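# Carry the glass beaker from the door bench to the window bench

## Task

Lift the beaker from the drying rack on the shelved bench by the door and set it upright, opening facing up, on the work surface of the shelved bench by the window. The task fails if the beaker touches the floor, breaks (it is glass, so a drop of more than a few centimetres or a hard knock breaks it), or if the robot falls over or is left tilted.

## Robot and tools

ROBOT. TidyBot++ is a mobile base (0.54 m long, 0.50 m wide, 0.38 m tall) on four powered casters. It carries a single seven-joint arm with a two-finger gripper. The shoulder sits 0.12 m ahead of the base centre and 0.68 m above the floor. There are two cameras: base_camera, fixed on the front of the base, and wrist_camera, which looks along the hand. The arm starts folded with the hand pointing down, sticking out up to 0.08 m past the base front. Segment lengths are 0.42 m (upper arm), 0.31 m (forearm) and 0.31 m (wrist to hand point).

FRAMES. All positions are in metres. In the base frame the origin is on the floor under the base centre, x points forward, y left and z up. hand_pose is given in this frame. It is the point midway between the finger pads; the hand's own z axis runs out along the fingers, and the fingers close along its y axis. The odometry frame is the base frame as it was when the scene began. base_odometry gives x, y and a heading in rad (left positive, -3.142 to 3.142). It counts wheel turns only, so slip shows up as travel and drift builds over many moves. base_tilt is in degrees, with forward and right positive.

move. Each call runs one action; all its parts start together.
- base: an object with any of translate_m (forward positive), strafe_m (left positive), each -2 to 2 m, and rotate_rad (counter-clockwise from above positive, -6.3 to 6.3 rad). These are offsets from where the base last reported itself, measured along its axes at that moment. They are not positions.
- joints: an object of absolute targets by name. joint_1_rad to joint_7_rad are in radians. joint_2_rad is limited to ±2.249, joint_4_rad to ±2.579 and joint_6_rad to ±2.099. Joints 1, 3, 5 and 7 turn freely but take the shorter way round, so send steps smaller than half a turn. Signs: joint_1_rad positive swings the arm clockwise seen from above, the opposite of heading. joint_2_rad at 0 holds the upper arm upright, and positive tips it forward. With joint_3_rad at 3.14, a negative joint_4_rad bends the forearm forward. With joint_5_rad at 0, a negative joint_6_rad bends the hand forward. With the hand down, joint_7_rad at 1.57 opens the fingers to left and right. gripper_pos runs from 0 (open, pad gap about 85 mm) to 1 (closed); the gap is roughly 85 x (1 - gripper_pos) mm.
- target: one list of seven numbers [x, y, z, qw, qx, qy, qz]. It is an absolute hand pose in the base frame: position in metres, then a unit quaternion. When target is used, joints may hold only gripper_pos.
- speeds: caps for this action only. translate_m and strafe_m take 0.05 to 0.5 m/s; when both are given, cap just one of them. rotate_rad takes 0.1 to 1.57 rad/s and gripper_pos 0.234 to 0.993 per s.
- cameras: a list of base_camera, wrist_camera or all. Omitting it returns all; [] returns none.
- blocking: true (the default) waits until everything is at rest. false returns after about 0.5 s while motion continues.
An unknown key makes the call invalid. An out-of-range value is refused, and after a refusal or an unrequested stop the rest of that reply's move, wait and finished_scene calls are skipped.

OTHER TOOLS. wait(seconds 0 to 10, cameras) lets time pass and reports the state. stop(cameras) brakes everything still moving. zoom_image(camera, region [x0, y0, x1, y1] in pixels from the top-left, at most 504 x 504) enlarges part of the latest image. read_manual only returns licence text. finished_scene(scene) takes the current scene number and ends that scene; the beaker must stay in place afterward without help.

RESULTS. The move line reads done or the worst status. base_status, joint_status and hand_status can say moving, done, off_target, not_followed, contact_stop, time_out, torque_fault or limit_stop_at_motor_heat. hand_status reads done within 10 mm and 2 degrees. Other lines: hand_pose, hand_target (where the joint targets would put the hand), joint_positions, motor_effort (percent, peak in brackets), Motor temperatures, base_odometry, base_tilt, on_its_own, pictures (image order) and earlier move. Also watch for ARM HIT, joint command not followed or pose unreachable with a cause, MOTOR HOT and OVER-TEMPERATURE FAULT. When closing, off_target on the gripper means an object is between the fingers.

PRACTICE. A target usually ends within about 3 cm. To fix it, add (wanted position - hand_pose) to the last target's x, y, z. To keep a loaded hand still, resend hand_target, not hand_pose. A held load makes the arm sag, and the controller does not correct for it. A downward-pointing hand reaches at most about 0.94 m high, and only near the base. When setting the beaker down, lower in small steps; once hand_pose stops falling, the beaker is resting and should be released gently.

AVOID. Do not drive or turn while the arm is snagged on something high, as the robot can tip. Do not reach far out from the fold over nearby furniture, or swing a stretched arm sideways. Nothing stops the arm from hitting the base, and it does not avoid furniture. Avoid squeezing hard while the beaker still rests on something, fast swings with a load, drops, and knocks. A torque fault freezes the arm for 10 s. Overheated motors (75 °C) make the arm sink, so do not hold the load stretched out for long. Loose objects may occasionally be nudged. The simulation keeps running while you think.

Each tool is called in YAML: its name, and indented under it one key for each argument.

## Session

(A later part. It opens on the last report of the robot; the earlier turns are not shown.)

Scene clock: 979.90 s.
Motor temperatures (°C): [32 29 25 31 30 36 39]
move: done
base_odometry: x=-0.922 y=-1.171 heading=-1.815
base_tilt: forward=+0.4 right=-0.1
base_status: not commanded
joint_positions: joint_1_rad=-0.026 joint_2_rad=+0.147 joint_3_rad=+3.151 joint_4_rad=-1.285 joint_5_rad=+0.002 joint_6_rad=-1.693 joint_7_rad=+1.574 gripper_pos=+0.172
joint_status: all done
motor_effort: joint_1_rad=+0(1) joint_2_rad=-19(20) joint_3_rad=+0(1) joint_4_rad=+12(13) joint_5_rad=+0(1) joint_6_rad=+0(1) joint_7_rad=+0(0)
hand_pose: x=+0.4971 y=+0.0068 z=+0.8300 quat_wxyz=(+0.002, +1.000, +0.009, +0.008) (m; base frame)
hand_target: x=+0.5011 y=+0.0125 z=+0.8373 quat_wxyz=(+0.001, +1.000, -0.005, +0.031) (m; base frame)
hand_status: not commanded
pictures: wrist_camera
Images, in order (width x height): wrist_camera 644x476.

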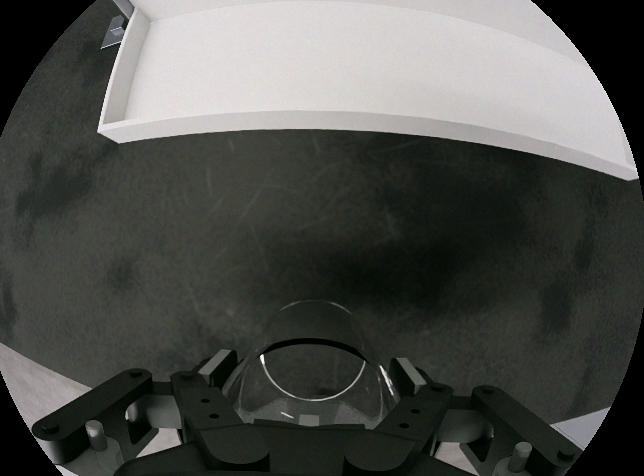

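move:
  joints: {"gripper_pos": 0.0}
  cameras: []

move:
  joints: {"joint_2_rad": 0.2, "joint_4_rad": -1.07, "joint_6_rad": -1.896}
  cameras: ["wrist_camera"]

Scene clock: 1013.80 s.
Motor temperatures (°C): [32 30 25 31 30 36 39]
move: done
base_odometry: x=-0.922 y=-1.171 heading=-1.815
base_tilt: forward=+0.4 right=-0.1
base_status: not commanded
joint_positions: joint_1_rad=-0.026 joint_2_rad=+0.147 joint_3_rad=+3.151 joint_4_rad=-1.285 joint_5_rad=+0.002 joint_6_rad=-1.693 joint_7_rad=+1.574 gripper_pos=+0.000
joint_status: all done
motor_effort: joint_1_rad=-1(1) joint_2_rad=-20(20) joint_3_rad=-1(1) joint_4_rad=+13(13) joint_5_rad=+0(1) joint_6_rad=+1(1) joint_7_rad=+0(0)
hand_pose: x=+0.4971 y=+0.0068 z=+0.8300 quat_wxyz=(+0.002, +1.000, +0.009, +0.008) (m; base frame)
hand_target: x=+0.5011 y=+0.0125 z=+0.8373 quat_wxyz=(+0.001, +1.000, -0.005, +0.031) (m; base frame)
hand_status: not commanded
pictures: none
No camera images: "cameras" was empty.

Scene clock: 1015.03 s.
Motor temperatures (°C): [32 30 25 31 30 36 39]
move: done
base_odometry: x=-0.922 y=-1.171 heading=-1.815
base_tilt: forward=+0.4 right=-0.1
base_status: not commanded
joint_positions: joint_1_rad=-0.026 joint_2_rad=+0.173 joint_3_rad=+3.151 joint_4_rad=-1.109 joint_5_rad=+0.002 joint_6_rad=-1.843 joint_7_rad=+1.574 gripper_pos=+0.000
joint_status: all done
motor_effort: joint_1_rad=+0(1) joint_2_rad=-20(21) joint_3_rad=+0(1) joint_4_rad=+12(14) joint_5_rad=+0(1) joint_6_rad=+0(1) joint_7_rad=+0(0)
hand_pose: x=+0.4978 y=+0.0070 z=+0.8745 quat_wxyz=(+0.002, +1.000, +0.009, +0.008) (m; base frame)
hand_target: x=+0.4951 y=+0.0126 z=+0.8761 quat_wxyz=(+0.002, +1.000, -0.005, -0.012) (m; base frame)
hand_status: not commanded
pictures: wrist_camera
Images, in order (width x height): wrist_camera 644x476.

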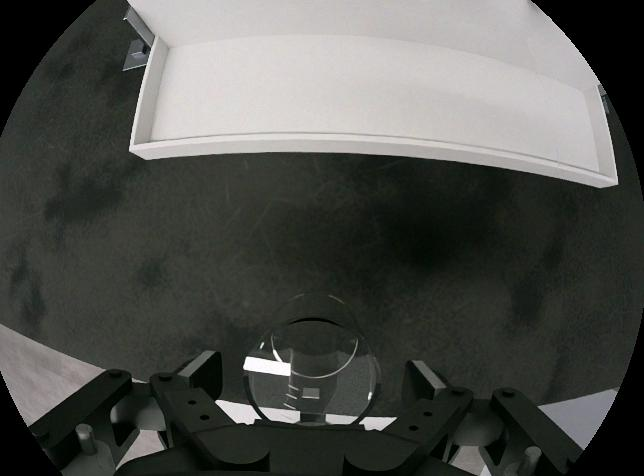

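move:
  base: {"translate_m": -0.38}
  cameras: ["wrist_camera"]

Scene clock: 1022.37 s.
Motor temperatures (°C): [32 29 25 31 30 36 39]
move: done
base_odometry: x=-0.830 y=-0.802 heading=-1.814
base_tilt: forward=+0.3 right=-0.1
base_status: done
joint_positions: joint_1_rad=-0.028 joint_2_rad=+0.186 joint_3_rad=+3.151 joint_4_rad=-1.108 joint_5_rad=+0.002 joint_6_rad=-1.852 joint_7_rad=+1.574 gripper_pos=+0.000
joint_status: not commanded
motor_effort: joint_1_rad=+0(1) joint_2_rad=-21(23) joint_3_rad=-1(2) joint_4_rad=+12(13) joint_5_rad=+1(1) joint_6_rad=+0(1) joint_7_rad=+0(0)
hand_pose: x=+0.4979 y=+0.0079 z=+0.8700 quat_wxyz=(+0.002, +1.000, +0.010, -0.002) (m; base frame)
hand_target: x=+0.4951 y=+0.0126 z=+0.8761 quat_wxyz=(+0.002, +1.000, -0.005, -0.012) (m; base frame)
hand_status: not commanded
pictures: wrist_camera
Images, in order (width x height): wrist_camera 644x476.

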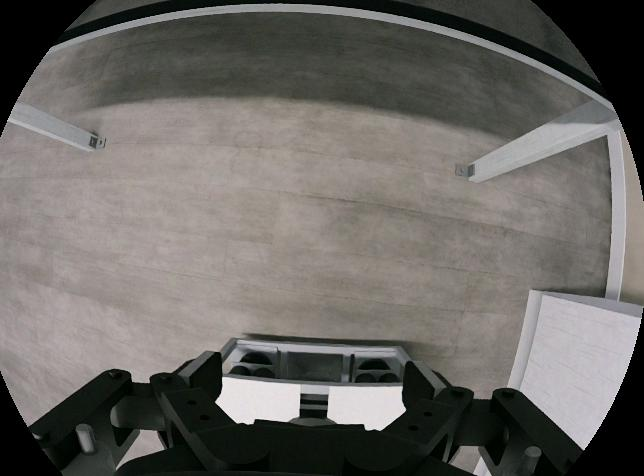

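move:
  joints: {"joint_2_rad": 0.235, "joint_4_rad": -2.41, "joint_6_rad": 1.09}

Scene clock: 1053.63 s.
Motor temperatures (°C): [32 29 25 31 30 36 39]
move: done
base_odometry: x=-0.830 y=-0.802 heading=-1.814
base_tilt: forward=+0.4 right=-0.1
base_status: not commanded
joint_positions: joint_1_rad=-0.028 joint_2_rad=+0.208 joint_3_rad=+3.151 joint_4_rad=-2.383 joint_5_rad=+0.002 joint_6_rad=+1.027 joint_7_rad=+1.574 gripper_pos=+0.000
joint_status: all done
motor_effort: joint_1_rad=-1(2) joint_2_rad=-19(24) joint_3_rad=+0(1) joint_4_rad=+11(16) joint_5_rad=+1(1) joint_6_rad=+10(10) joint_7_rad=+0(0)
hand_pose: x=+0.6817 y=+0.0125 z=+0.8282 quat_wxyz=(-0.005, +0.704, +0.009, +0.710) (m; base frame)
hand_target: x=+0.6778 y=+0.0195 z=+0.8195 quat_wxyz=(-0.025, +0.702, -0.002, +0.712) (m; base frame)
hand_status: not commanded
pictures: base_camera, wrist_camera
Images, in order (width x height): base_camera 644x364, wrist_camera 644x476.

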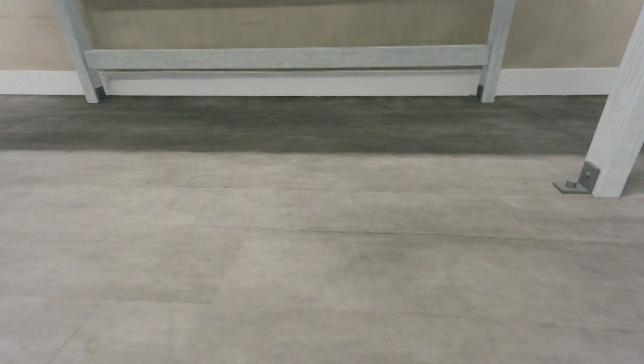

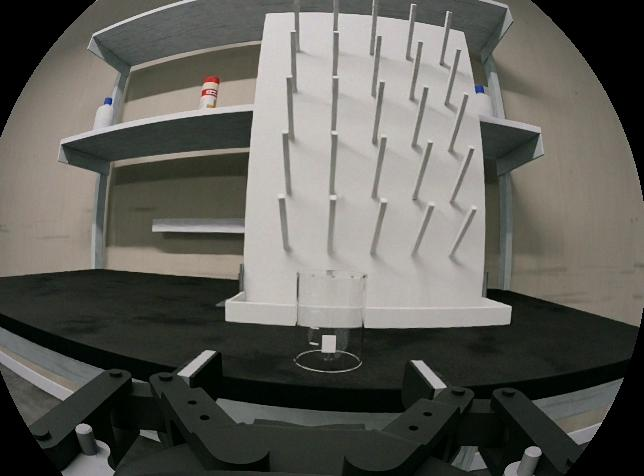

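move:
  base: {"translate_m": 0.12, "strafe_m": -0.0085}
  joints: {"joint_2_rad": 0.2586, "joint_4_rad": -2.423, "joint_6_rad": 1.12}

Scene clock: 1078.30 s.
Motor temperatures (°C): [32 29 25 30 30 36 38]
move: done
base_odometry: x=-0.868 y=-0.917 heading=-1.815
base_tilt: forward=+0.4 right=-0.1
base_status: done
joint_positions: joint_1_rad=-0.029 joint_2_rad=+0.240 joint_3_rad=+3.151 joint_4_rad=-2.402 joint_5_rad=+0.002 joint_6_rad=+1.065 joint_7_rad=+1.574 gripper_pos=+0.000
joint_status: all done
motor_effort: joint_1_rad=+0(1) joint_2_rad=-18(21) joint_3_rad=+0(1) joint_4_rad=+10(12) joint_5_rad=+0(1) joint_6_rad=+9(10) joint_7_rad=+0(0)
hand_pose: x=+0.6808 y=+0.0129 z=+0.8125 quat_wxyz=(-0.005, +0.709, +0.010, +0.705) (m; base frame)
hand_target: x=+0.6772 y=+0.0195 z=+0.8097 quat_wxyz=(-0.025, +0.704, -0.002, +0.710) (m; base frame)
hand_status: not commanded
pictures: base_camera, wrist_camera
Images, in order (width x height): base_camera 644x364, wrist_camera 644x476.

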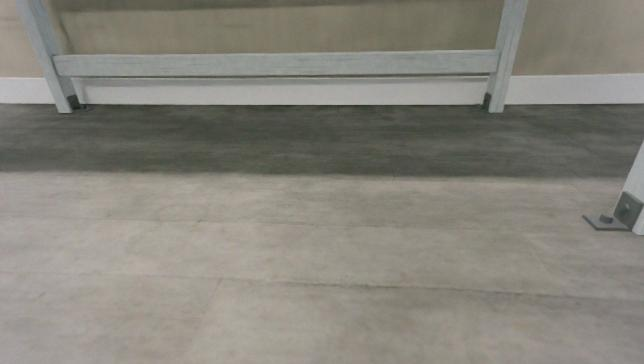

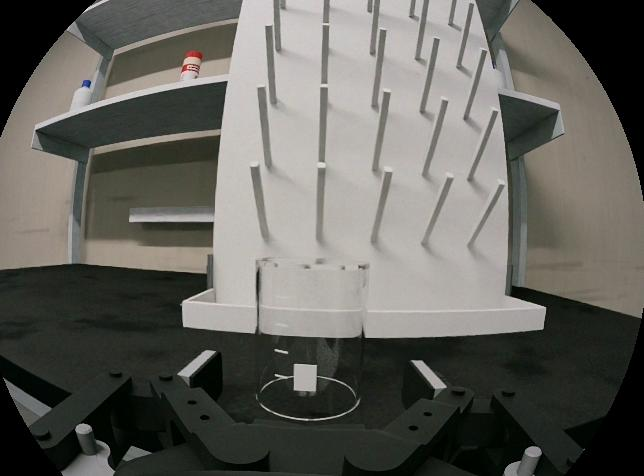

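move:
  base: {"translate_m": 0.045, "strafe_m": 0.003}
  joints: {"joint_2_rad": 0.182, "joint_4_rad": -2.348, "joint_6_rad": 0.978}
  cameras: ["wrist_camera"]

Scene clock: 1106.80 s.
Motor temperatures (°C): [32 29 25 30 30 36 38]
move: done
base_odometry: x=-0.876 y=-0.962 heading=-1.815
base_tilt: forward=+0.4 right=-0.1
base_status: done
joint_positions: joint_1_rad=-0.029 joint_2_rad=+0.215 joint_3_rad=+3.151 joint_4_rad=-2.367 joint_5_rad=+0.002 joint_6_rad=+1.014 joint_7_rad=+1.574 gripper_pos=+0.000
joint_status: all done
motor_effort: joint_1_rad=+0(2) joint_2_rad=-19(21) joint_3_rad=-1(1) joint_4_rad=+11(13) joint_5_rad=+0(1) joint_6_rad=+9(10) joint_7_rad=+0(0)
hand_pose: x=+0.6868 y=+0.0130 z=+0.8275 quat_wxyz=(-0.005, +0.706, +0.010, +0.708) (m; base frame)
hand_target: x=+0.6867 y=+0.0196 z=+0.8441 quat_wxyz=(-0.025, +0.700, -0.002, +0.713) (m; base frame)
hand_status: not commanded
pictures: wrist_camera
Images, in order (width x height): wrist_camera 644x476.

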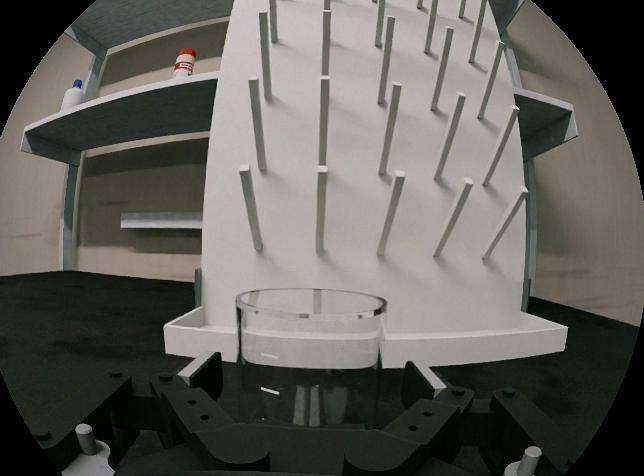

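move:
  base: {"translate_m": 0.015, "strafe_m": 0.003}
  joints: {"joint_2_rad": 0.252, "joint_4_rad": -2.397, "joint_6_rad": 1.096}
  cameras: ["wrist_camera"]

Scene clock: 1146.37 s.
Motor temperatures (°C): [32 29 25 30 30 36 38]
move: done
base_odometry: x=-0.877 y=-0.977 heading=-1.815
base_tilt: forward=+0.4 right=-0.1
base_status: done
joint_positions: joint_1_rad=-0.029 joint_2_rad=+0.244 joint_3_rad=+3.151 joint_4_rad=-2.376 joint_5_rad=+0.002 joint_6_rad=+1.060 joint_7_rad=+1.574 gripper_pos=+0.000
joint_status: all done
motor_effort: joint_1_rad=+0(2) joint_2_rad=-20(21) joint_3_rad=-1(2) joint_4_rad=+10(12) joint_5_rad=+0(1) joint_6_rad=+9(10) joint_7_rad=+0(0)
hand_pose: x=+0.6886 y=+0.0132 z=+0.8208 quat_wxyz=(-0.005, +0.703, +0.010, +0.711) (m; base frame)
hand_target: x=+0.6836 y=+0.0197 z=+0.8178 quat_wxyz=(-0.025, +0.701, -0.002, +0.713) (m; base frame)
hand_status: not commanded
pictures: wrist_camera
Images, in order (width x height): wrist_camera 644x476.

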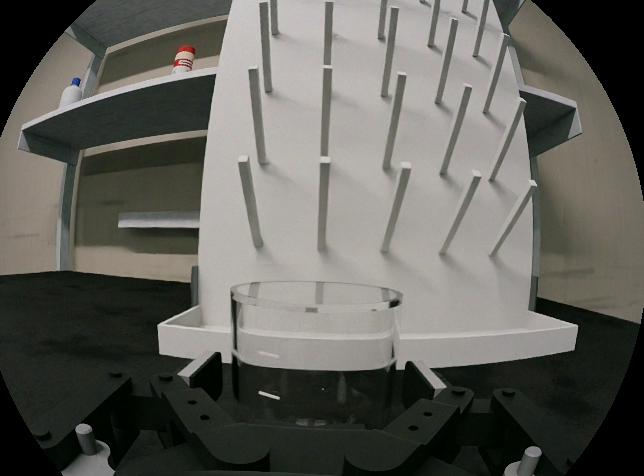

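move:
  base: {"translate_m": 0.009}
  cameras: ["wrist_camera"]

Scene clock: 1174.33 s.
Motor temperatures (°C): [32 29 25 30 30 36 38]
move: done
base_odometry: x=-0.879 y=-0.986 heading=-1.815
base_tilt: forward=+0.4 right=-0.1
base_status: done
joint_positions: joint_1_rad=-0.029 joint_2_rad=+0.245 joint_3_rad=+3.151 joint_4_rad=-2.376 joint_5_rad=+0.002 joint_6_rad=+1.060 joint_7_rad=+1.574 gripper_pos=+0.000
joint_status: not commanded
motor_effort: joint_1_rad=+0(2) joint_2_rad=-19(23) joint_3_rad=+0(1) joint_4_rad=+10(11) joint_5_rad=+0(1) joint_6_rad=+9(10) joint_7_rad=+0(0)
hand_pose: x=+0.6886 y=+0.0133 z=+0.8200 quat_wxyz=(-0.005, +0.704, +0.010, +0.710) (m; base frame)
hand_target: x=+0.6836 y=+0.0197 z=+0.8178 quat_wxyz=(-0.025, +0.701, -0.002, +0.713) (m; base frame)
hand_status: not commanded
pictures: wrist_camera
Images, in order (width x height): wrist_camera 644x476.

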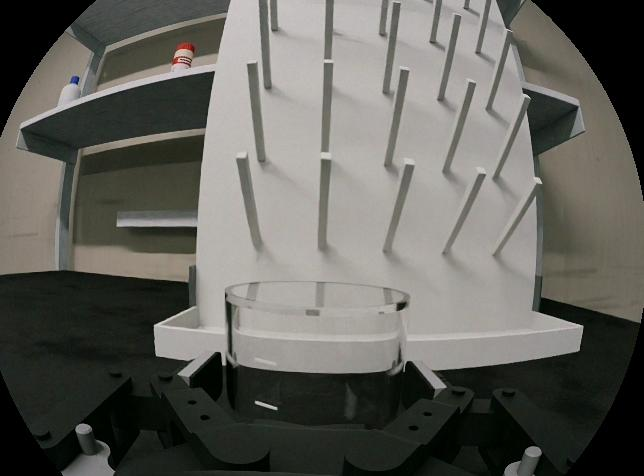

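move:
  joints: {"gripper_pos": 0.185}
  speeds: {"gripper_pos": 0.3}
  cameras: ["wrist_camera"]

move:
  joints: {"gripper_pos": 0.212}
  speeds: {"gripper_pos": 0.234}
  cameras: ["wrist_camera"]

Scene clock: 1186.67 s.
Motor temperatures (°C): [32 29 25 30 30 36 38]
move: done
base_odometry: x=-0.879 y=-0.986 heading=-1.815
base_tilt: forward=+0.4 right=-0.1
base_status: not commanded
joint_positions: joint_1_rad=-0.029 joint_2_rad=+0.245 joint_3_rad=+3.151 joint_4_rad=-2.376 joint_5_rad=+0.002 joint_6_rad=+1.060 joint_7_rad=+1.574 gripper_pos=+0.184
joint_status: all done
motor_effort: joint_1_rad=+0(1) joint_2_rad=-19(20) joint_3_rad=+0(1) joint_4_rad=+10(10) joint_5_rad=+0(1) joint_6_rad=+9(10) joint_7_rad=+0(0)
hand_pose: x=+0.6886 y=+0.0133 z=+0.8200 quat_wxyz=(-0.005, +0.704, +0.010, +0.710) (m; base frame)
hand_target: x=+0.6836 y=+0.0197 z=+0.8178 quat_wxyz=(-0.025, +0.701, -0.002, +0.713) (m; base frame)
hand_status: not commanded
pictures: wrist_camera
Images, in order (width x height): wrist_camera 644x476.

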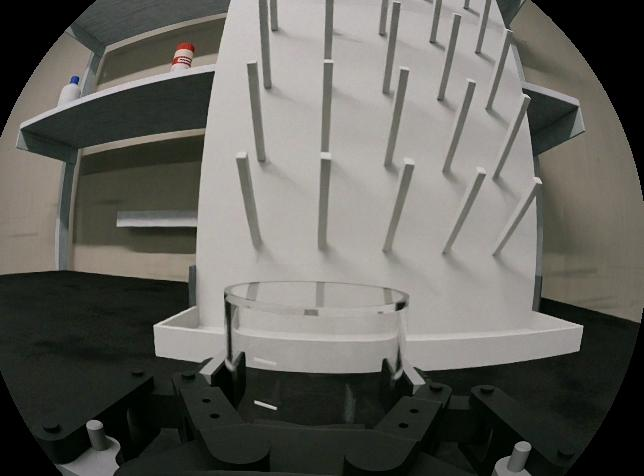

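Scene clock: 1187.10 s.
Motor temperatures (°C): [32 29 25 30 30 36 38]
move: done
base_odometry: x=-0.879 y=-0.986 heading=-1.815
base_tilt: forward=+0.4 right=-0.1
base_status: not commanded
joint_positions: joint_1_rad=-0.029 joint_2_rad=+0.245 joint_3_rad=+3.151 joint_4_rad=-2.376 joint_5_rad=+0.002 joint_6_rad=+1.060 joint_7_rad=+1.574 gripper_pos=+0.205
joint_status: all done
motor_effort: joint_1_rad=+0(2) joint_2_rad=-19(20) joint_3_rad=+0(1) joint_4_rad=+10(10) joint_5_rad=+0(0) joint_6_rad=+9(10) joint_7_rad=+0(1)
hand_pose: x=+0.6886 y=+0.0133 z=+0.8200 quat_wxyz=(-0.005, +0.704, +0.010, +0.710) (m; base frame)
hand_target: x=+0.6836 y=+0.0197 z=+0.8178 quat_wxyz=(-0.025, +0.701, -0.002, +0.713) (m; base frame)
hand_status: not commanded
pictures: wrist_camera
Images, in order (width x height): wrist_camera 644x476.

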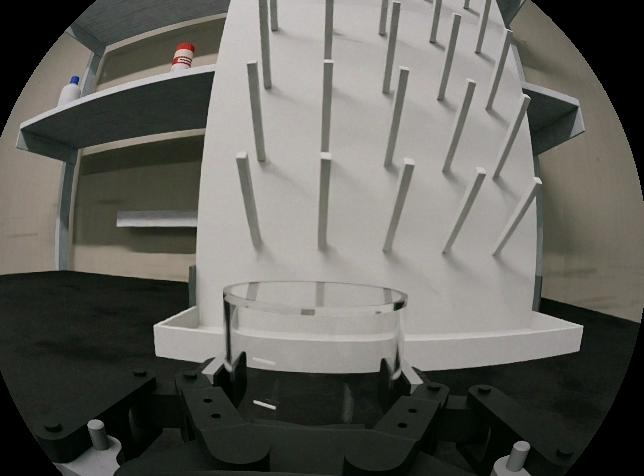

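Contact; firm up the grip and lift.

move:
  joints: {"gripper_pos": 0.225}
  speeds: {"gripper_pos": 0.234}
  cameras: ["wrist_camera"]

Scene clock: 1190.60 s.
Motor temperatures (°C): [32 29 25 30 30 36 38]
move: done
base_odometry: x=-0.879 y=-0.986 heading=-1.815
base_tilt: forward=+0.4 right=-0.1
base_status: not commanded
joint_positions: joint_1_rad=-0.029 joint_2_rad=+0.245 joint_3_rad=+3.151 joint_4_rad=-2.376 joint_5_rad=+0.002 joint_6_rad=+1.060 joint_7_rad=+1.574 gripper_pos=+0.213
joint_status: all done
motor_effort: joint_1_rad=-1(1) joint_2_rad=-19(20) joint_3_rad=+0(1) joint_4_rad=+10(10) joint_5_rad=+0(0) joint_6_rad=+9(9) joint_7_rad=+0(0)
hand_pose: x=+0.6886 y=+0.0133 z=+0.8200 quat_wxyz=(-0.005, +0.704, +0.010, +0.710) (m; base frame)
hand_target: x=+0.6836 y=+0.0197 z=+0.8178 quat_wxyz=(-0.025, +0.701, -0.002, +0.713) (m; base frame)
hand_status: not commanded
pictures: wrist_camera
Images, in order (width x height): wrist_camera 644x476.

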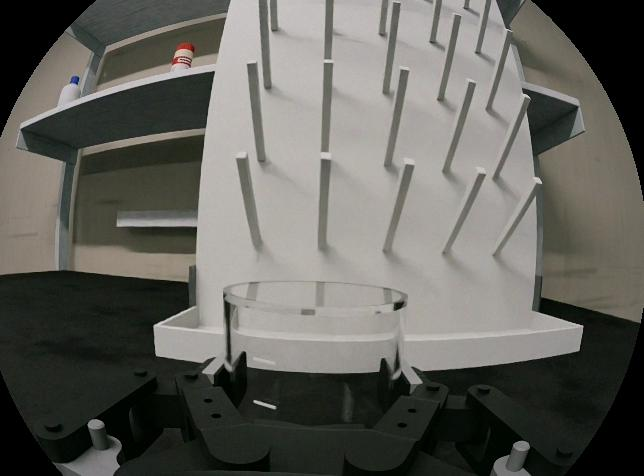

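move:
  joints: {"joint_2_rad": 0.077, "joint_4_rad": -2.282, "joint_6_rad": 0.803}
  cameras: ["wrist_camera"]

Scene clock: 1255.13 s.
Motor temperatures (°C): [32 29 25 30 30 36 38]
move: done
base_odometry: x=-0.879 y=-0.986 heading=-1.815
base_tilt: forward=+0.4 right=-0.1
base_status: not commanded
joint_positions: joint_1_rad=-0.029 joint_2_rad=+0.108 joint_3_rad=+3.151 joint_4_rad=-2.323 joint_5_rad=+0.002 joint_6_rad=+0.860 joint_7_rad=+1.574 gripper_pos=+0.215
joint_status: all done
motor_effort: joint_1_rad=-1(1) joint_2_rad=-18(23) joint_3_rad=+0(1) joint_4_rad=+13(13) joint_5_rad=+0(1) joint_6_rad=+10(11) joint_7_rad=+0(0)
hand_pose: x=+0.6807 y=+0.0128 z=+0.8613 quat_wxyz=(-0.005, +0.707, +0.009, +0.707) (m; base frame)
hand_target: x=+0.6841 y=+0.0193 z=+0.8830 quat_wxyz=(-0.025, +0.702, -0.002, +0.712) (m; base frame)
hand_status: not commanded
pictures: wrist_camera
Images, in order (width x height): wrist_camera 644x476.

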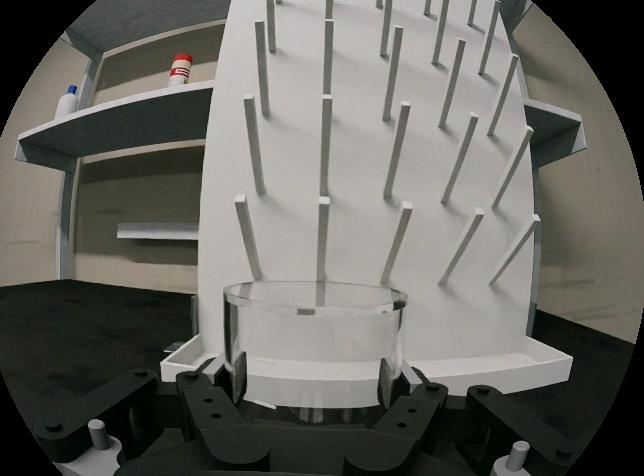

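move:
  base: {"translate_m": -0.4}
  joints: {"joint_2_rad": -0.13, "joint_4_rad": -1.70, "joint_6_rad": 0.0, "joint_7_rad": 3.1}
  cameras: ["wrist_camera"]

Scene clock: 1263.43 s.
Motor temperatures (°C): [32 29 25 30 30 36 38]
move: done
base_odometry: x=-0.782 y=-0.598 heading=-1.815
base_tilt: forward=+0.3 right=-0.1
base_status: done
joint_positions: joint_1_rad=-0.030 joint_2_rad=-0.113 joint_3_rad=+3.151 joint_4_rad=-1.750 joint_5_rad=+0.002 joint_6_rad=+0.058 joint_7_rad=+3.029 gripper_pos=+0.215
joint_status: all done
motor_effort: joint_1_rad=+0(2) joint_2_rad=-15(22) joint_3_rad=+0(2) joint_4_rad=+18(19) joint_5_rad=-1(1) joint_6_rad=+10(11) joint_7_rad=+0(1)
hand_pose: x=+0.6967 y=+0.0126 z=+1.0764 quat_wxyz=(+0.464, +0.524, +0.479, +0.530) (m; base frame)
hand_target: x=+0.6899 y=+0.0183 z=+1.0995 quat_wxyz=(+0.482, +0.502, +0.497, +0.518) (m; base frame)
hand_status: not commanded
pictures: wrist_camera
Images, in order (width x height): wrist_camera 644x476.

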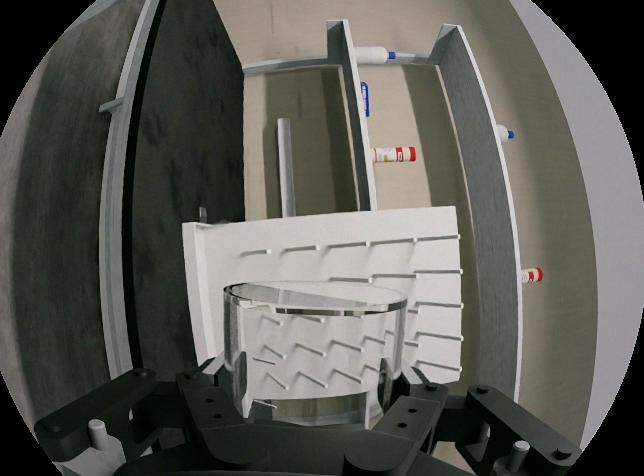

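move:
  base: {"translate_m": -0.763, "strafe_m": 0.981, "rotate_rad": 3.142}
  joints: {"joint_7_rad": 4.783}

Scene clock: 1282.60 s.
Motor temperatures (°C): [32 29 25 30 30 36 38]
move: done
base_odometry: x=+0.355 y=-0.095 heading=+1.328
base_tilt: forward=+0.4 right=-0.1
base_status: done
joint_positions: joint_1_rad=-0.037 joint_2_rad=-0.113 joint_3_rad=+3.154 joint_4_rad=-1.750 joint_5_rad=+0.002 joint_6_rad=+0.055 joint_7_rad=+4.715 gripper_pos=+0.215
joint_status: all done
motor_effort: joint_1_rad=+0(4) joint_2_rad=-16(19) joint_3_rad=+0(4) joint_4_rad=+18(19) joint_5_rad=+0(1) joint_6_rad=+10(11) joint_7_rad=+0(1)
hand_pose: x=+0.6967 y=+0.0153 z=+1.0754 quat_wxyz=(+0.703, -0.010, +0.711, +0.008) (m; base frame)
hand_target: x=+0.6899 y=+0.0183 z=+1.0995 quat_wxyz=(+0.707, -0.036, +0.706, -0.015) (m; base frame)
hand_status: not commanded
pictures: base_camera, wrist_camera
Images, in order (width x height): base_camera 644x364, wrist_camera 644x476.

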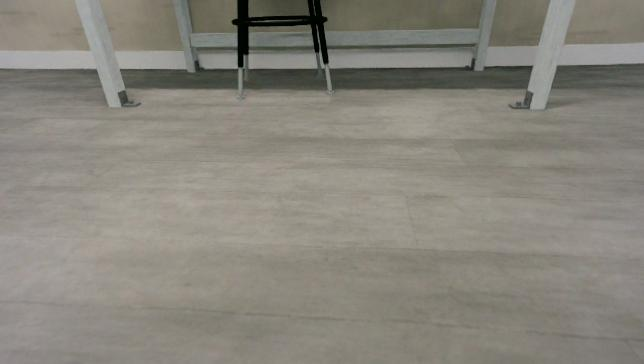

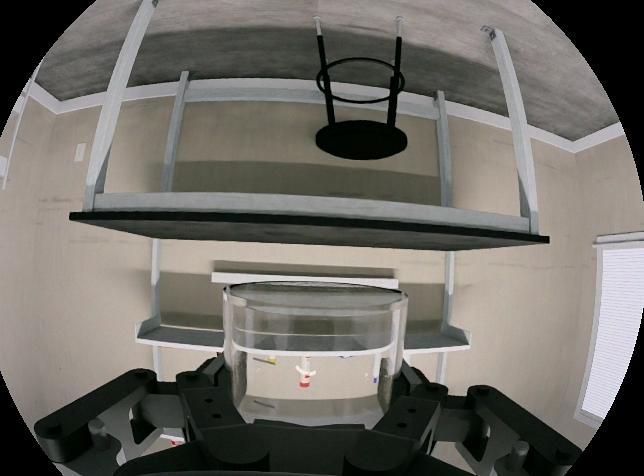

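move:
  base: {"translate_m": 0.45}

Scene clock: 1307.23 s.
Motor temperatures (°C): [32 29 25 30 30 35 38]
move: done
base_odometry: x=+0.463 y=+0.342 heading=+1.327
base_tilt: forward=+0.4 right=-0.1
base_status: done
joint_positions: joint_1_rad=-0.037 joint_2_rad=-0.113 joint_3_rad=+3.154 joint_4_rad=-1.749 joint_5_rad=+0.002 joint_6_rad=+0.053 joint_7_rad=+4.715 gripper_pos=+0.215
joint_status: not commanded
motor_effort: joint_1_rad=+0(1) joint_2_rad=-16(21) joint_3_rad=+0(2) joint_4_rad=+18(19) joint_5_rad=+0(1) joint_6_rad=+11(11) joint_7_rad=+0(0)
hand_pose: x=+0.6966 y=+0.0153 z=+1.0751 quat_wxyz=(+0.702, -0.010, +0.712, +0.008) (m; base frame)
hand_target: x=+0.6899 y=+0.0183 z=+1.0995 quat_wxyz=(+0.707, -0.036, +0.706, -0.015) (m; base frame)
hand_status: not commanded
pictures: base_camera, wrist_camera
Images, in order (width x height): base_camera 644x364, wrist_camera 644x476.

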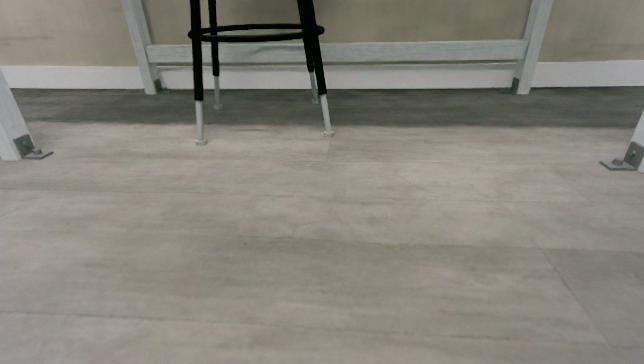

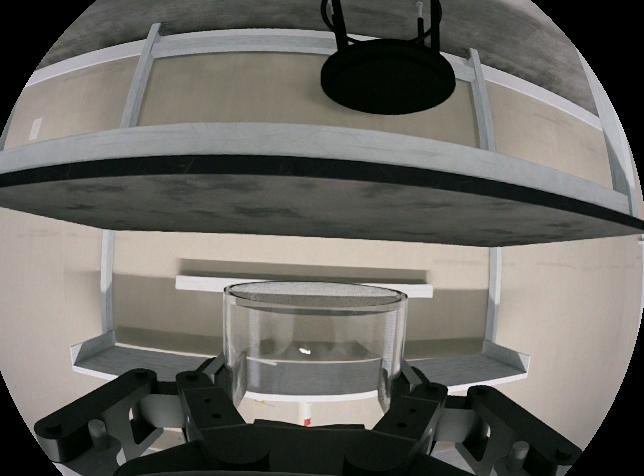

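zoom_image:
  camera: "wrist_camera"
  region: [220, 100, 420, 300]

zoom_image:
  camera: "base_camera"
  region: [0, 80, 120, 180]

Scaled by 2.520.

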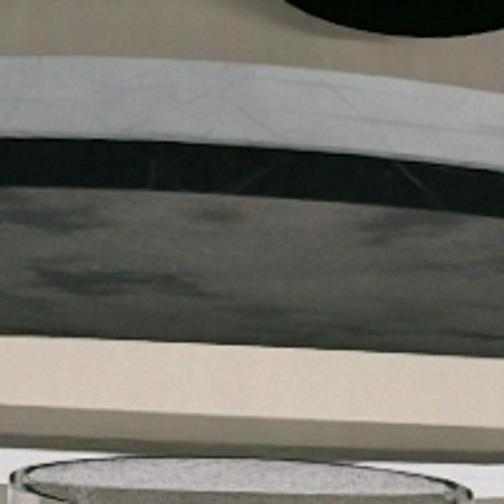

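Scaled by 4.200.

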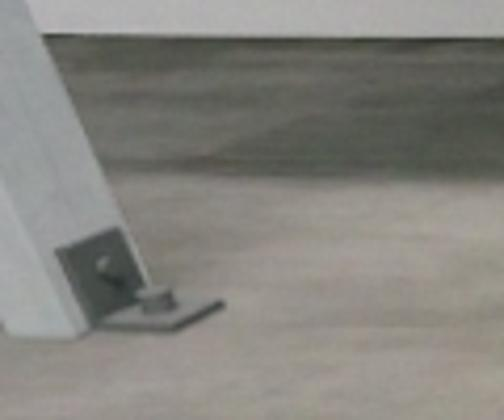

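move:
  base: {"translate_m": 0.25}

Scene clock: 1377.23 s.
Motor temperatures (°C): [32 29 25 31 30 35 38]
move: done
base_odometry: x=+0.524 y=+0.585 heading=+1.327
base_tilt: forward=+0.4 right=-0.1
base_status: done
joint_positions: joint_1_rad=-0.037 joint_2_rad=-0.113 joint_3_rad=+3.154 joint_4_rad=-1.749 joint_5_rad=+0.002 joint_6_rad=+0.052 joint_7_rad=+4.715 gripper_pos=+0.215
joint_status: not commanded
motor_effort: joint_1_rad=-1(1) joint_2_rad=-17(20) joint_3_rad=+1(2) joint_4_rad=+18(19) joint_5_rad=+0(1) joint_6_rad=+10(11) joint_7_rad=+0(0)
hand_pose: x=+0.6965 y=+0.0153 z=+1.0752 quat_wxyz=(+0.702, -0.010, +0.712, +0.008) (m; base frame)
hand_target: x=+0.6899 y=+0.0183 z=+1.0995 quat_wxyz=(+0.707, -0.036, +0.706, -0.015) (m; base frame)
hand_status: not commanded
pictures: base_camera, wrist_camera
Images, in order (width x height): base_camera 644x364, wrist_camera 644x476.

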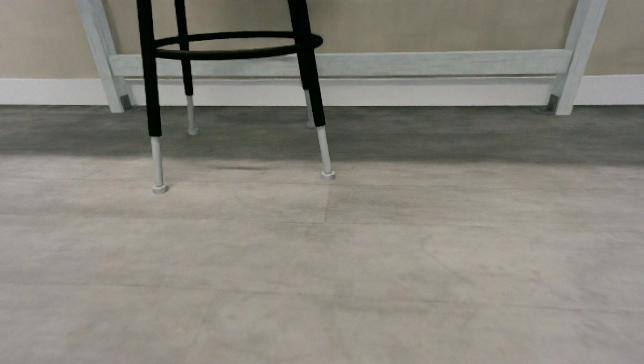

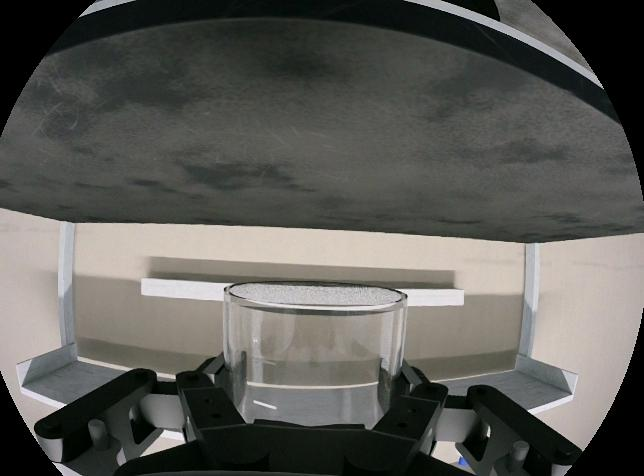

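move:
  cameras: ["all"]

Scene clock: 1402.50 s.
Motor temperatures (°C): [32 29 25 31 30 35 38]
base_odometry: x=+0.524 y=+0.585 heading=+1.327
base_tilt: forward=+0.4 right=-0.1
base_status: done
joint_positions: joint_1_rad=-0.037 joint_2_rad=-0.113 joint_3_rad=+3.154 joint_4_rad=-1.749 joint_5_rad=+0.002 joint_6_rad=+0.052 joint_7_rad=+4.715 gripper_pos=+0.215
joint_status: not commanded
motor_effort: joint_1_rad=+0(1) joint_2_rad=-16(20) joint_3_rad=+0(2) joint_4_rad=+18(19) joint_5_rad=+0(1) joint_6_rad=+10(11) joint_7_rad=+0(0)
hand_pose: x=+0.6965 y=+0.0153 z=+1.0752 quat_wxyz=(+0.702, -0.010, +0.712, +0.008) (m; base frame)
hand_target: x=+0.6899 y=+0.0183 z=+1.0995 quat_wxyz=(+0.707, -0.036, +0.706, -0.015) (m; base frame)
hand_status: not commanded
pictures: base_camera, wrist_camera
Images, in order (width x height): base_camera 644x364, wrist_camera 644x476.

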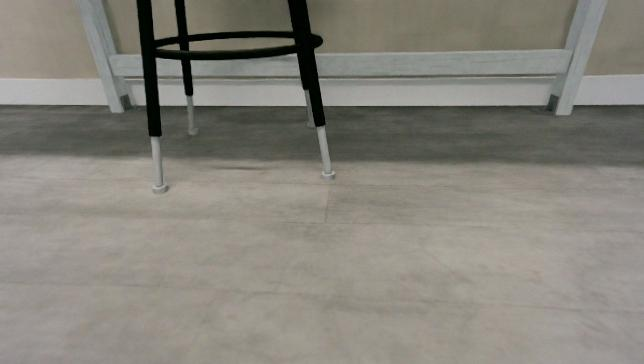

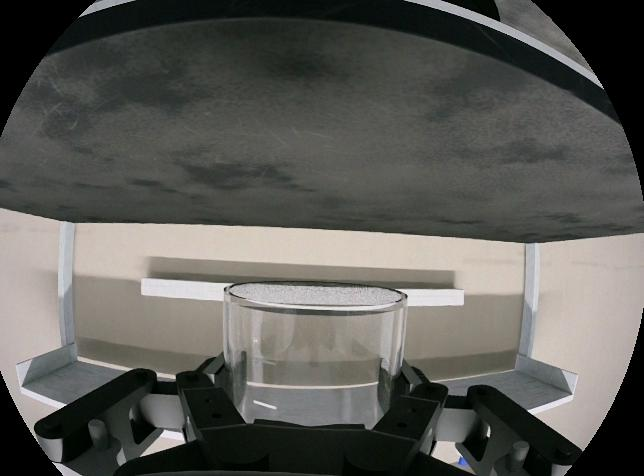

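move:
  joints: {"joint_2_rad": -0.0745, "joint_4_rad": -1.9225, "joint_6_rad": 0.29}
  cameras: ["wrist_camera"]

Scene clock: 1452.27 s.
Motor temperatures (°C): [32 29 25 31 30 35 38]
move: done
base_odometry: x=+0.524 y=+0.585 heading=+1.327
base_tilt: forward=+0.4 right=-0.1
base_status: not commanded
joint_positions: joint_1_rad=-0.037 joint_2_rad=-0.086 joint_3_rad=+3.154 joint_4_rad=-1.905 joint_5_rad=+0.002 joint_6_rad=+0.221 joint_7_rad=+4.715 gripper_pos=+0.215
joint_status: all done
motor_effort: joint_1_rad=+0(1) joint_2_rad=-16(19) joint_3_rad=+0(1) joint_4_rad=+18(19) joint_5_rad=+0(1) joint_6_rad=+10(11) joint_7_rad=+0(0)
hand_pose: x=+0.6989 y=+0.0156 z=+1.0151 quat_wxyz=(+0.697, -0.010, +0.717, +0.008) (m; base frame)
hand_target: x=+0.7011 y=+0.0191 z=+1.0193 quat_wxyz=(+0.711, -0.036, +0.702, -0.015) (m; base frame)
hand_status: not commanded
pictures: wrist_camera
Images, in order (width x height): wrist_camera 644x476.

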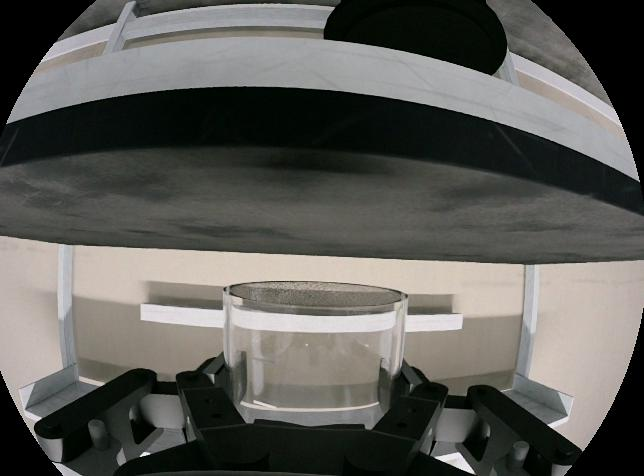

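move:
  base: {"translate_m": 0.025}
  speeds: {"translate_m": 0.1}
  cameras: ["wrist_camera"]

Scene clock: 1474.17 s.
Motor temperatures (°C): [32 29 25 31 30 35 38]
move: done
base_odometry: x=+0.530 y=+0.610 heading=+1.326
base_tilt: forward=+0.4 right=-0.1
base_status: done
joint_positions: joint_1_rad=-0.037 joint_2_rad=-0.075 joint_3_rad=+3.154 joint_4_rad=-1.905 joint_5_rad=+0.002 joint_6_rad=+0.224 joint_7_rad=+4.715 gripper_pos=+0.215
joint_status: not commanded
motor_effort: joint_1_rad=+0(1) joint_2_rad=-17(20) joint_3_rad=+0(1) joint_4_rad=+18(18) joint_5_rad=+0(1) joint_6_rad=+10(11) joint_7_rad=+0(0)
hand_pose: x=+0.7023 y=+0.0157 z=+1.0099 quat_wxyz=(+0.695, -0.011, +0.719, +0.007) (m; base frame)
hand_target: x=+0.7011 y=+0.0191 z=+1.0193 quat_wxyz=(+0.711, -0.036, +0.702, -0.015) (m; base frame)
hand_status: not commanded
pictures: wrist_camera
Images, in order (width x height): wrist_camera 644x476.

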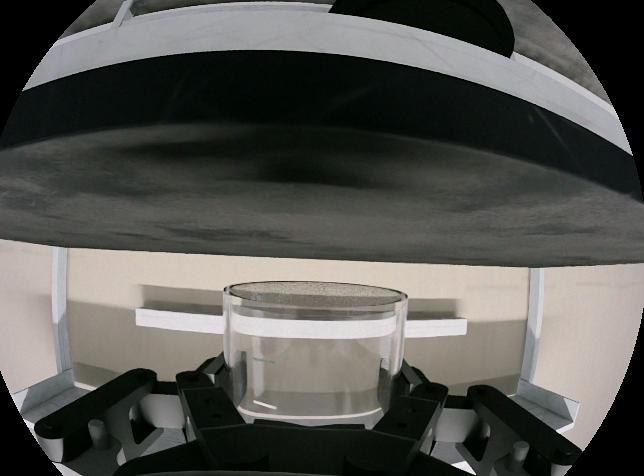

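move:
  joints: {"joint_2_rad": -0.040, "joint_4_rad": -1.985, "joint_6_rad": 0.390}
  cameras: ["wrist_camera"]

Scene clock: 1493.23 s.
Motor temperatures (°C): [32 29 25 31 30 35 38]
move: done
base_odometry: x=+0.530 y=+0.610 heading=+1.326
base_tilt: forward=+0.4 right=-0.1
base_status: not commanded
joint_positions: joint_1_rad=-0.037 joint_2_rad=-0.053 joint_3_rad=+3.154 joint_4_rad=-1.966 joint_5_rad=+0.002 joint_6_rad=+0.326 joint_7_rad=+4.715 gripper_pos=+0.215
joint_status: all done
motor_effort: joint_1_rad=-1(1) joint_2_rad=-18(19) joint_3_rad=+0(1) joint_4_rad=+18(19) joint_5_rad=+0(1) joint_6_rad=+11(12) joint_7_rad=+0(0)
hand_pose: x=+0.7040 y=+0.0160 z=+0.9917 quat_wxyz=(+0.701, -0.011, +0.713, +0.008) (m; base frame)
hand_target: x=+0.7058 y=+0.0194 z=+0.9922 quat_wxyz=(+0.713, -0.036, +0.701, -0.015) (m; base frame)
hand_status: not commanded
pictures: wrist_camera
Images, in order (width x height): wrist_camera 644x476.

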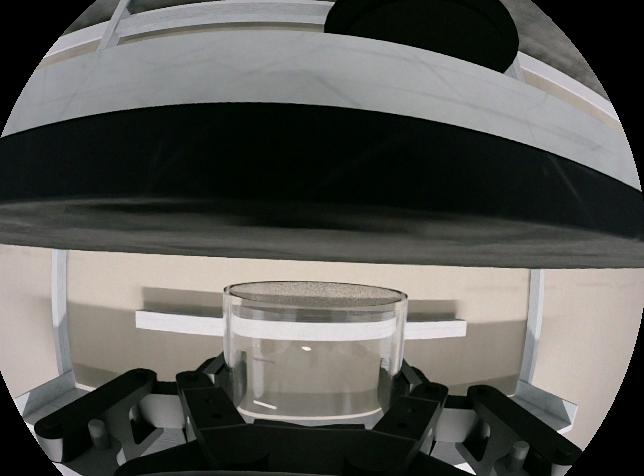

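move:
  joints: {"joint_2_rad": -0.0357, "joint_4_rad": -1.998, "joint_6_rad": 0.42}
  cameras: []

move:
  joints: {"joint_2_rad": -0.0322, "joint_4_rad": -2.0085, "joint_6_rad": 0.434}
  cameras: ["wrist_camera"]

Scene clock: 1505.27 s.
Motor temperatures (°C): [32 29 25 31 30 35 38]
move: done
base_odometry: x=+0.530 y=+0.610 heading=+1.326
base_tilt: forward=+0.4 right=-0.1
base_status: not commanded
joint_positions: joint_1_rad=-0.037 joint_2_rad=-0.053 joint_3_rad=+3.154 joint_4_rad=-1.978 joint_5_rad=+0.002 joint_6_rad=+0.358 joint_7_rad=+4.715 gripper_pos=+0.215
joint_status: all done
motor_effort: joint_1_rad=+0(1) joint_2_rad=-17(18) joint_3_rad=+1(1) joint_4_rad=+17(18) joint_5_rad=+0(1) joint_6_rad=+10(11) joint_7_rad=+0(0)
hand_pose: x=+0.7030 y=+0.0159 z=+0.9941 quat_wxyz=(+0.708, -0.011, +0.706, +0.008) (m; base frame)
hand_target: x=+0.7055 y=+0.0194 z=+0.9912 quat_wxyz=(+0.717, -0.036, +0.696, -0.015) (m; base frame)
hand_status: not commanded
pictures: none
No camera images: "cameras" was empty.

Scene clock: 1505.80 s.
Motor temperatures (°C): [32 29 25 31 30 35 38]
move: done
base_odometry: x=+0.530 y=+0.610 heading=+1.326
base_tilt: forward=+0.4 right=-0.1
base_status: not commanded
joint_positions: joint_1_rad=-0.037 joint_2_rad=-0.051 joint_3_rad=+3.154 joint_4_rad=-1.987 joint_5_rad=+0.002 joint_6_rad=+0.372 joint_7_rad=+4.715 gripper_pos=+0.215
joint_status: all done
motor_effort: joint_1_rad=-1(1) joint_2_rad=-17(19) joint_3_rad=+0(1) joint_4_rad=+17(18) joint_5_rad=+0(1) joint_6_rad=+10(11) joint_7_rad=+0(0)
hand_pose: x=+0.7023 y=+0.0159 z=+0.9920 quat_wxyz=(+0.710, -0.011, +0.705, +0.008) (m; base frame)
hand_target: x=+0.7053 y=+0.0195 z=+0.9872 quat_wxyz=(+0.717, -0.036, +0.696, -0.015) (m; base frame)
hand_status: not commanded
pictures: wrist_camera
Images, in order (width x height): wrist_camera 644x476.

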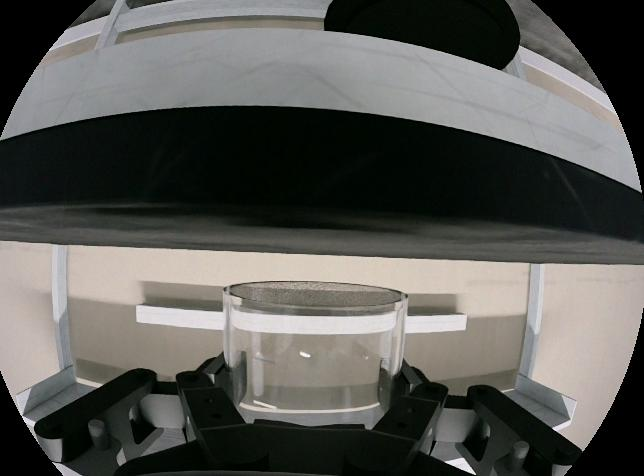

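move:
  joints: {"joint_2_rad": -0.026, "joint_4_rad": -2.021, "joint_6_rad": 0.447}
  cameras: []

move:
  joints: {"joint_2_rad": -0.0225, "joint_4_rad": -2.031, "joint_6_rad": 0.46}
  cameras: ["wrist_camera"]

Scene clock: 1515.23 s.
Motor temperatures (°C): [32 29 25 31 30 35 38]
move: done
base_odometry: x=+0.530 y=+0.610 heading=+1.326
base_tilt: forward=+0.4 right=-0.1
base_status: not commanded
joint_positions: joint_1_rad=-0.037 joint_2_rad=-0.045 joint_3_rad=+3.154 joint_4_rad=-1.999 joint_5_rad=+0.002 joint_6_rad=+0.385 joint_7_rad=+4.715 gripper_pos=+0.215
joint_status: all done
motor_effort: joint_1_rad=-1(1) joint_2_rad=-17(18) joint_3_rad=+0(1) joint_4_rad=+17(18) joint_5_rad=+0(1) joint_6_rad=+10(11) joint_7_rad=+0(0)
hand_pose: x=+0.7029 y=+0.0160 z=+0.9847 quat_wxyz=(+0.707, -0.011, +0.707, +0.008) (m; base frame)
hand_target: x=+0.7056 y=+0.0195 z=+0.9801 quat_wxyz=(+0.715, -0.036, +0.698, -0.015) (m; base frame)
hand_status: not commanded
pictures: none
No camera images: "cameras" was empty.

Scene clock: 1515.77 s.
Motor temperatures (°C): [32 29 25 31 30 35 38]
move: done
base_odometry: x=+0.530 y=+0.610 heading=+1.326
base_tilt: forward=+0.4 right=-0.1
base_status: not commanded
joint_positions: joint_1_rad=-0.037 joint_2_rad=-0.042 joint_3_rad=+3.154 joint_4_rad=-2.009 joint_5_rad=+0.002 joint_6_rad=+0.397 joint_7_rad=+4.715 gripper_pos=+0.215
joint_status: all done
motor_effort: joint_1_rad=+0(1) joint_2_rad=-17(19) joint_3_rad=+0(1) joint_4_rad=+17(19) joint_5_rad=+0(0) joint_6_rad=+11(11) joint_7_rad=+0(0)
hand_pose: x=+0.7026 y=+0.0160 z=+0.9810 quat_wxyz=(+0.707, -0.011, +0.707, +0.008) (m; base frame)
hand_target: x=+0.7053 y=+0.0195 z=+0.9762 quat_wxyz=(+0.715, -0.036, +0.698, -0.015) (m; base frame)
hand_status: not commanded
pictures: wrist_camera
Images, in order (width x height): wrist_camera 644x476.

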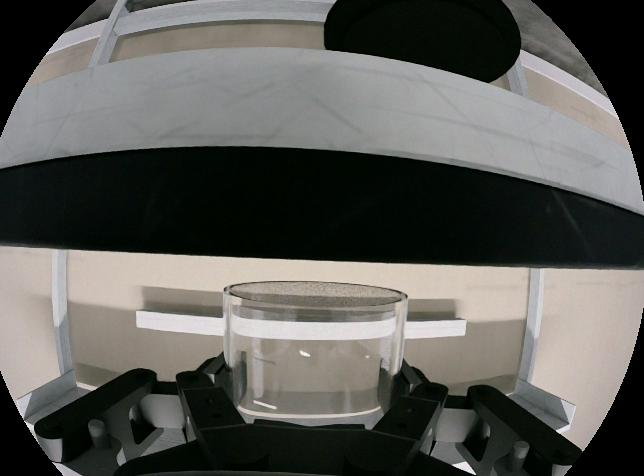

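move:
  joints: {"joint_2_rad": -0.019, "joint_4_rad": -2.042, "joint_6_rad": 0.474}
  cameras: []

move:
  joints: {"joint_2_rad": -0.0155, "joint_4_rad": -2.0525, "joint_6_rad": 0.488}
  cameras: ["wrist_camera"]

Scene clock: 1536.47 s.
Motor temperatures (°C): [32 29 25 30 30 35 38]
move: done
base_odometry: x=+0.530 y=+0.610 heading=+1.326
base_tilt: forward=+0.4 right=-0.1
base_status: not commanded
joint_positions: joint_1_rad=-0.037 joint_2_rad=-0.039 joint_3_rad=+3.154 joint_4_rad=-2.020 joint_5_rad=+0.002 joint_6_rad=+0.411 joint_7_rad=+4.715 gripper_pos=+0.215
joint_status: all done
motor_effort: joint_1_rad=+0(1) joint_2_rad=-17(19) joint_3_rad=+1(1) joint_4_rad=+17(18) joint_5_rad=+0(1) joint_6_rad=+11(11) joint_7_rad=+0(0)
hand_pose: x=+0.7022 y=+0.0160 z=+0.9768 quat_wxyz=(+0.707, -0.011, +0.707, +0.008) (m; base frame)
hand_target: x=+0.7048 y=+0.0195 z=+0.9719 quat_wxyz=(+0.715, -0.036, +0.698, -0.015) (m; base frame)
hand_status: not commanded
pictures: none
No camera images: "cameras" was empty.

Scene clock: 1537.00 s.
Motor temperatures (°C): [32 29 25 30 30 35 38]
move: done
base_odometry: x=+0.530 y=+0.610 heading=+1.326
base_tilt: forward=+0.4 right=-0.1
base_status: not commanded
joint_positions: joint_1_rad=-0.037 joint_2_rad=-0.035 joint_3_rad=+3.154 joint_4_rad=-2.031 joint_5_rad=+0.002 joint_6_rad=+0.426 joint_7_rad=+4.715 gripper_pos=+0.215
joint_status: all done
motor_effort: joint_1_rad=-1(1) joint_2_rad=-17(19) joint_3_rad=+0(1) joint_4_rad=+17(18) joint_5_rad=+0(0) joint_6_rad=+11(11) joint_7_rad=+0(0)
hand_pose: x=+0.7019 y=+0.0160 z=+0.9731 quat_wxyz=(+0.707, -0.011, +0.707, +0.008) (m; base frame)
hand_target: x=+0.7043 y=+0.0195 z=+0.9680 quat_wxyz=(+0.715, -0.036, +0.698, -0.015) (m; base frame)
hand_status: not commanded
pictures: wrist_camera
Images, in order (width x height): wrist_camera 644x476.

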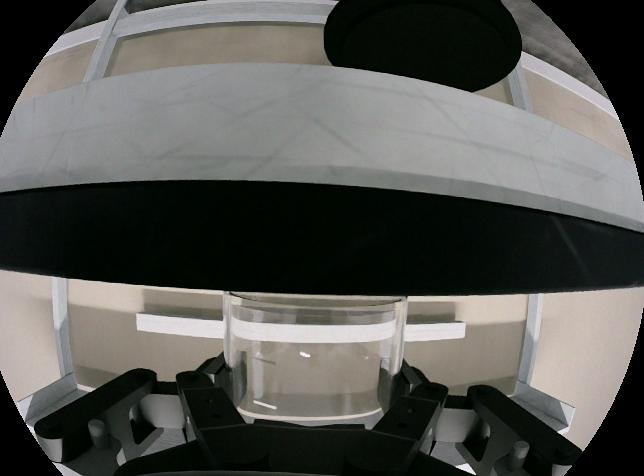

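move:
  joints: {"joint_2_rad": -0.0125, "joint_4_rad": -2.0615, "joint_6_rad": 0.500}
  cameras: []

move:
  joints: {"joint_2_rad": -0.0105, "joint_4_rad": -2.0675, "joint_6_rad": 0.508}
  cameras: ["wrist_camera"]

Scene clock: 1544.37 s.
Motor temperatures (°C): [32 29 25 30 30 35 38]
move: done
base_odometry: x=+0.530 y=+0.610 heading=+1.326
base_tilt: forward=+0.4 right=-0.1
base_status: not commanded
joint_positions: joint_1_rad=-0.037 joint_2_rad=-0.033 joint_3_rad=+3.154 joint_4_rad=-2.039 joint_5_rad=+0.002 joint_6_rad=+0.438 joint_7_rad=+4.715 gripper_pos=+0.215
joint_status: all done
motor_effort: joint_1_rad=-1(1) joint_2_rad=-17(19) joint_3_rad=+0(1) joint_4_rad=+17(17) joint_5_rad=+1(1) joint_6_rad=+10(11) joint_7_rad=+0(0)
hand_pose: x=+0.7013 y=+0.0160 z=+0.9710 quat_wxyz=(+0.708, -0.011, +0.706, +0.008) (m; base frame)
hand_target: x=+0.7038 y=+0.0195 z=+0.9646 quat_wxyz=(+0.715, -0.036, +0.698, -0.015) (m; base frame)
hand_status: not commanded
pictures: none
No camera images: "cameras" was empty.

Scene clock: 1544.83 s.
Motor temperatures (°C): [32 29 25 30 30 35 38]
move: done
base_odometry: x=+0.530 y=+0.610 heading=+1.326
base_tilt: forward=+0.4 right=-0.1
base_status: not commanded
joint_positions: joint_1_rad=-0.037 joint_2_rad=-0.033 joint_3_rad=+3.154 joint_4_rad=-2.043 joint_5_rad=+0.002 joint_6_rad=+0.447 joint_7_rad=+4.715 gripper_pos=+0.215
joint_status: all done
motor_effort: joint_1_rad=+0(1) joint_2_rad=-18(18) joint_3_rad=+0(1) joint_4_rad=+17(17) joint_5_rad=+0(0) joint_6_rad=+10(10) joint_7_rad=+0(0)
hand_pose: x=+0.7009 y=+0.0160 z=+0.9708 quat_wxyz=(+0.710, -0.011, +0.704, +0.008) (m; base frame)
hand_target: x=+0.7035 y=+0.0195 z=+0.9624 quat_wxyz=(+0.715, -0.036, +0.698, -0.015) (m; base frame)
hand_status: not commanded
pictures: wrist_camera
Images, in order (width x height): wrist_camera 644x476.

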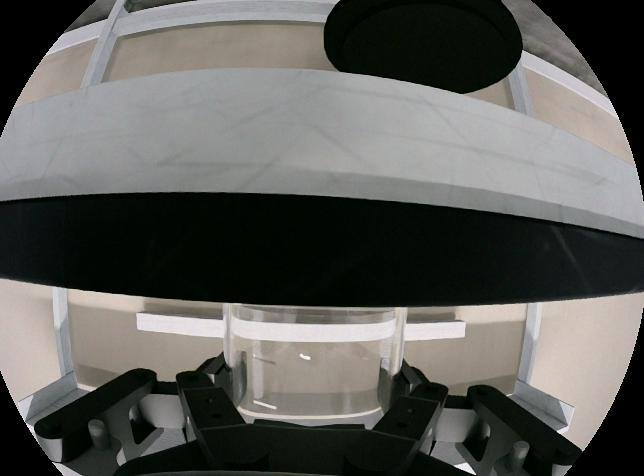

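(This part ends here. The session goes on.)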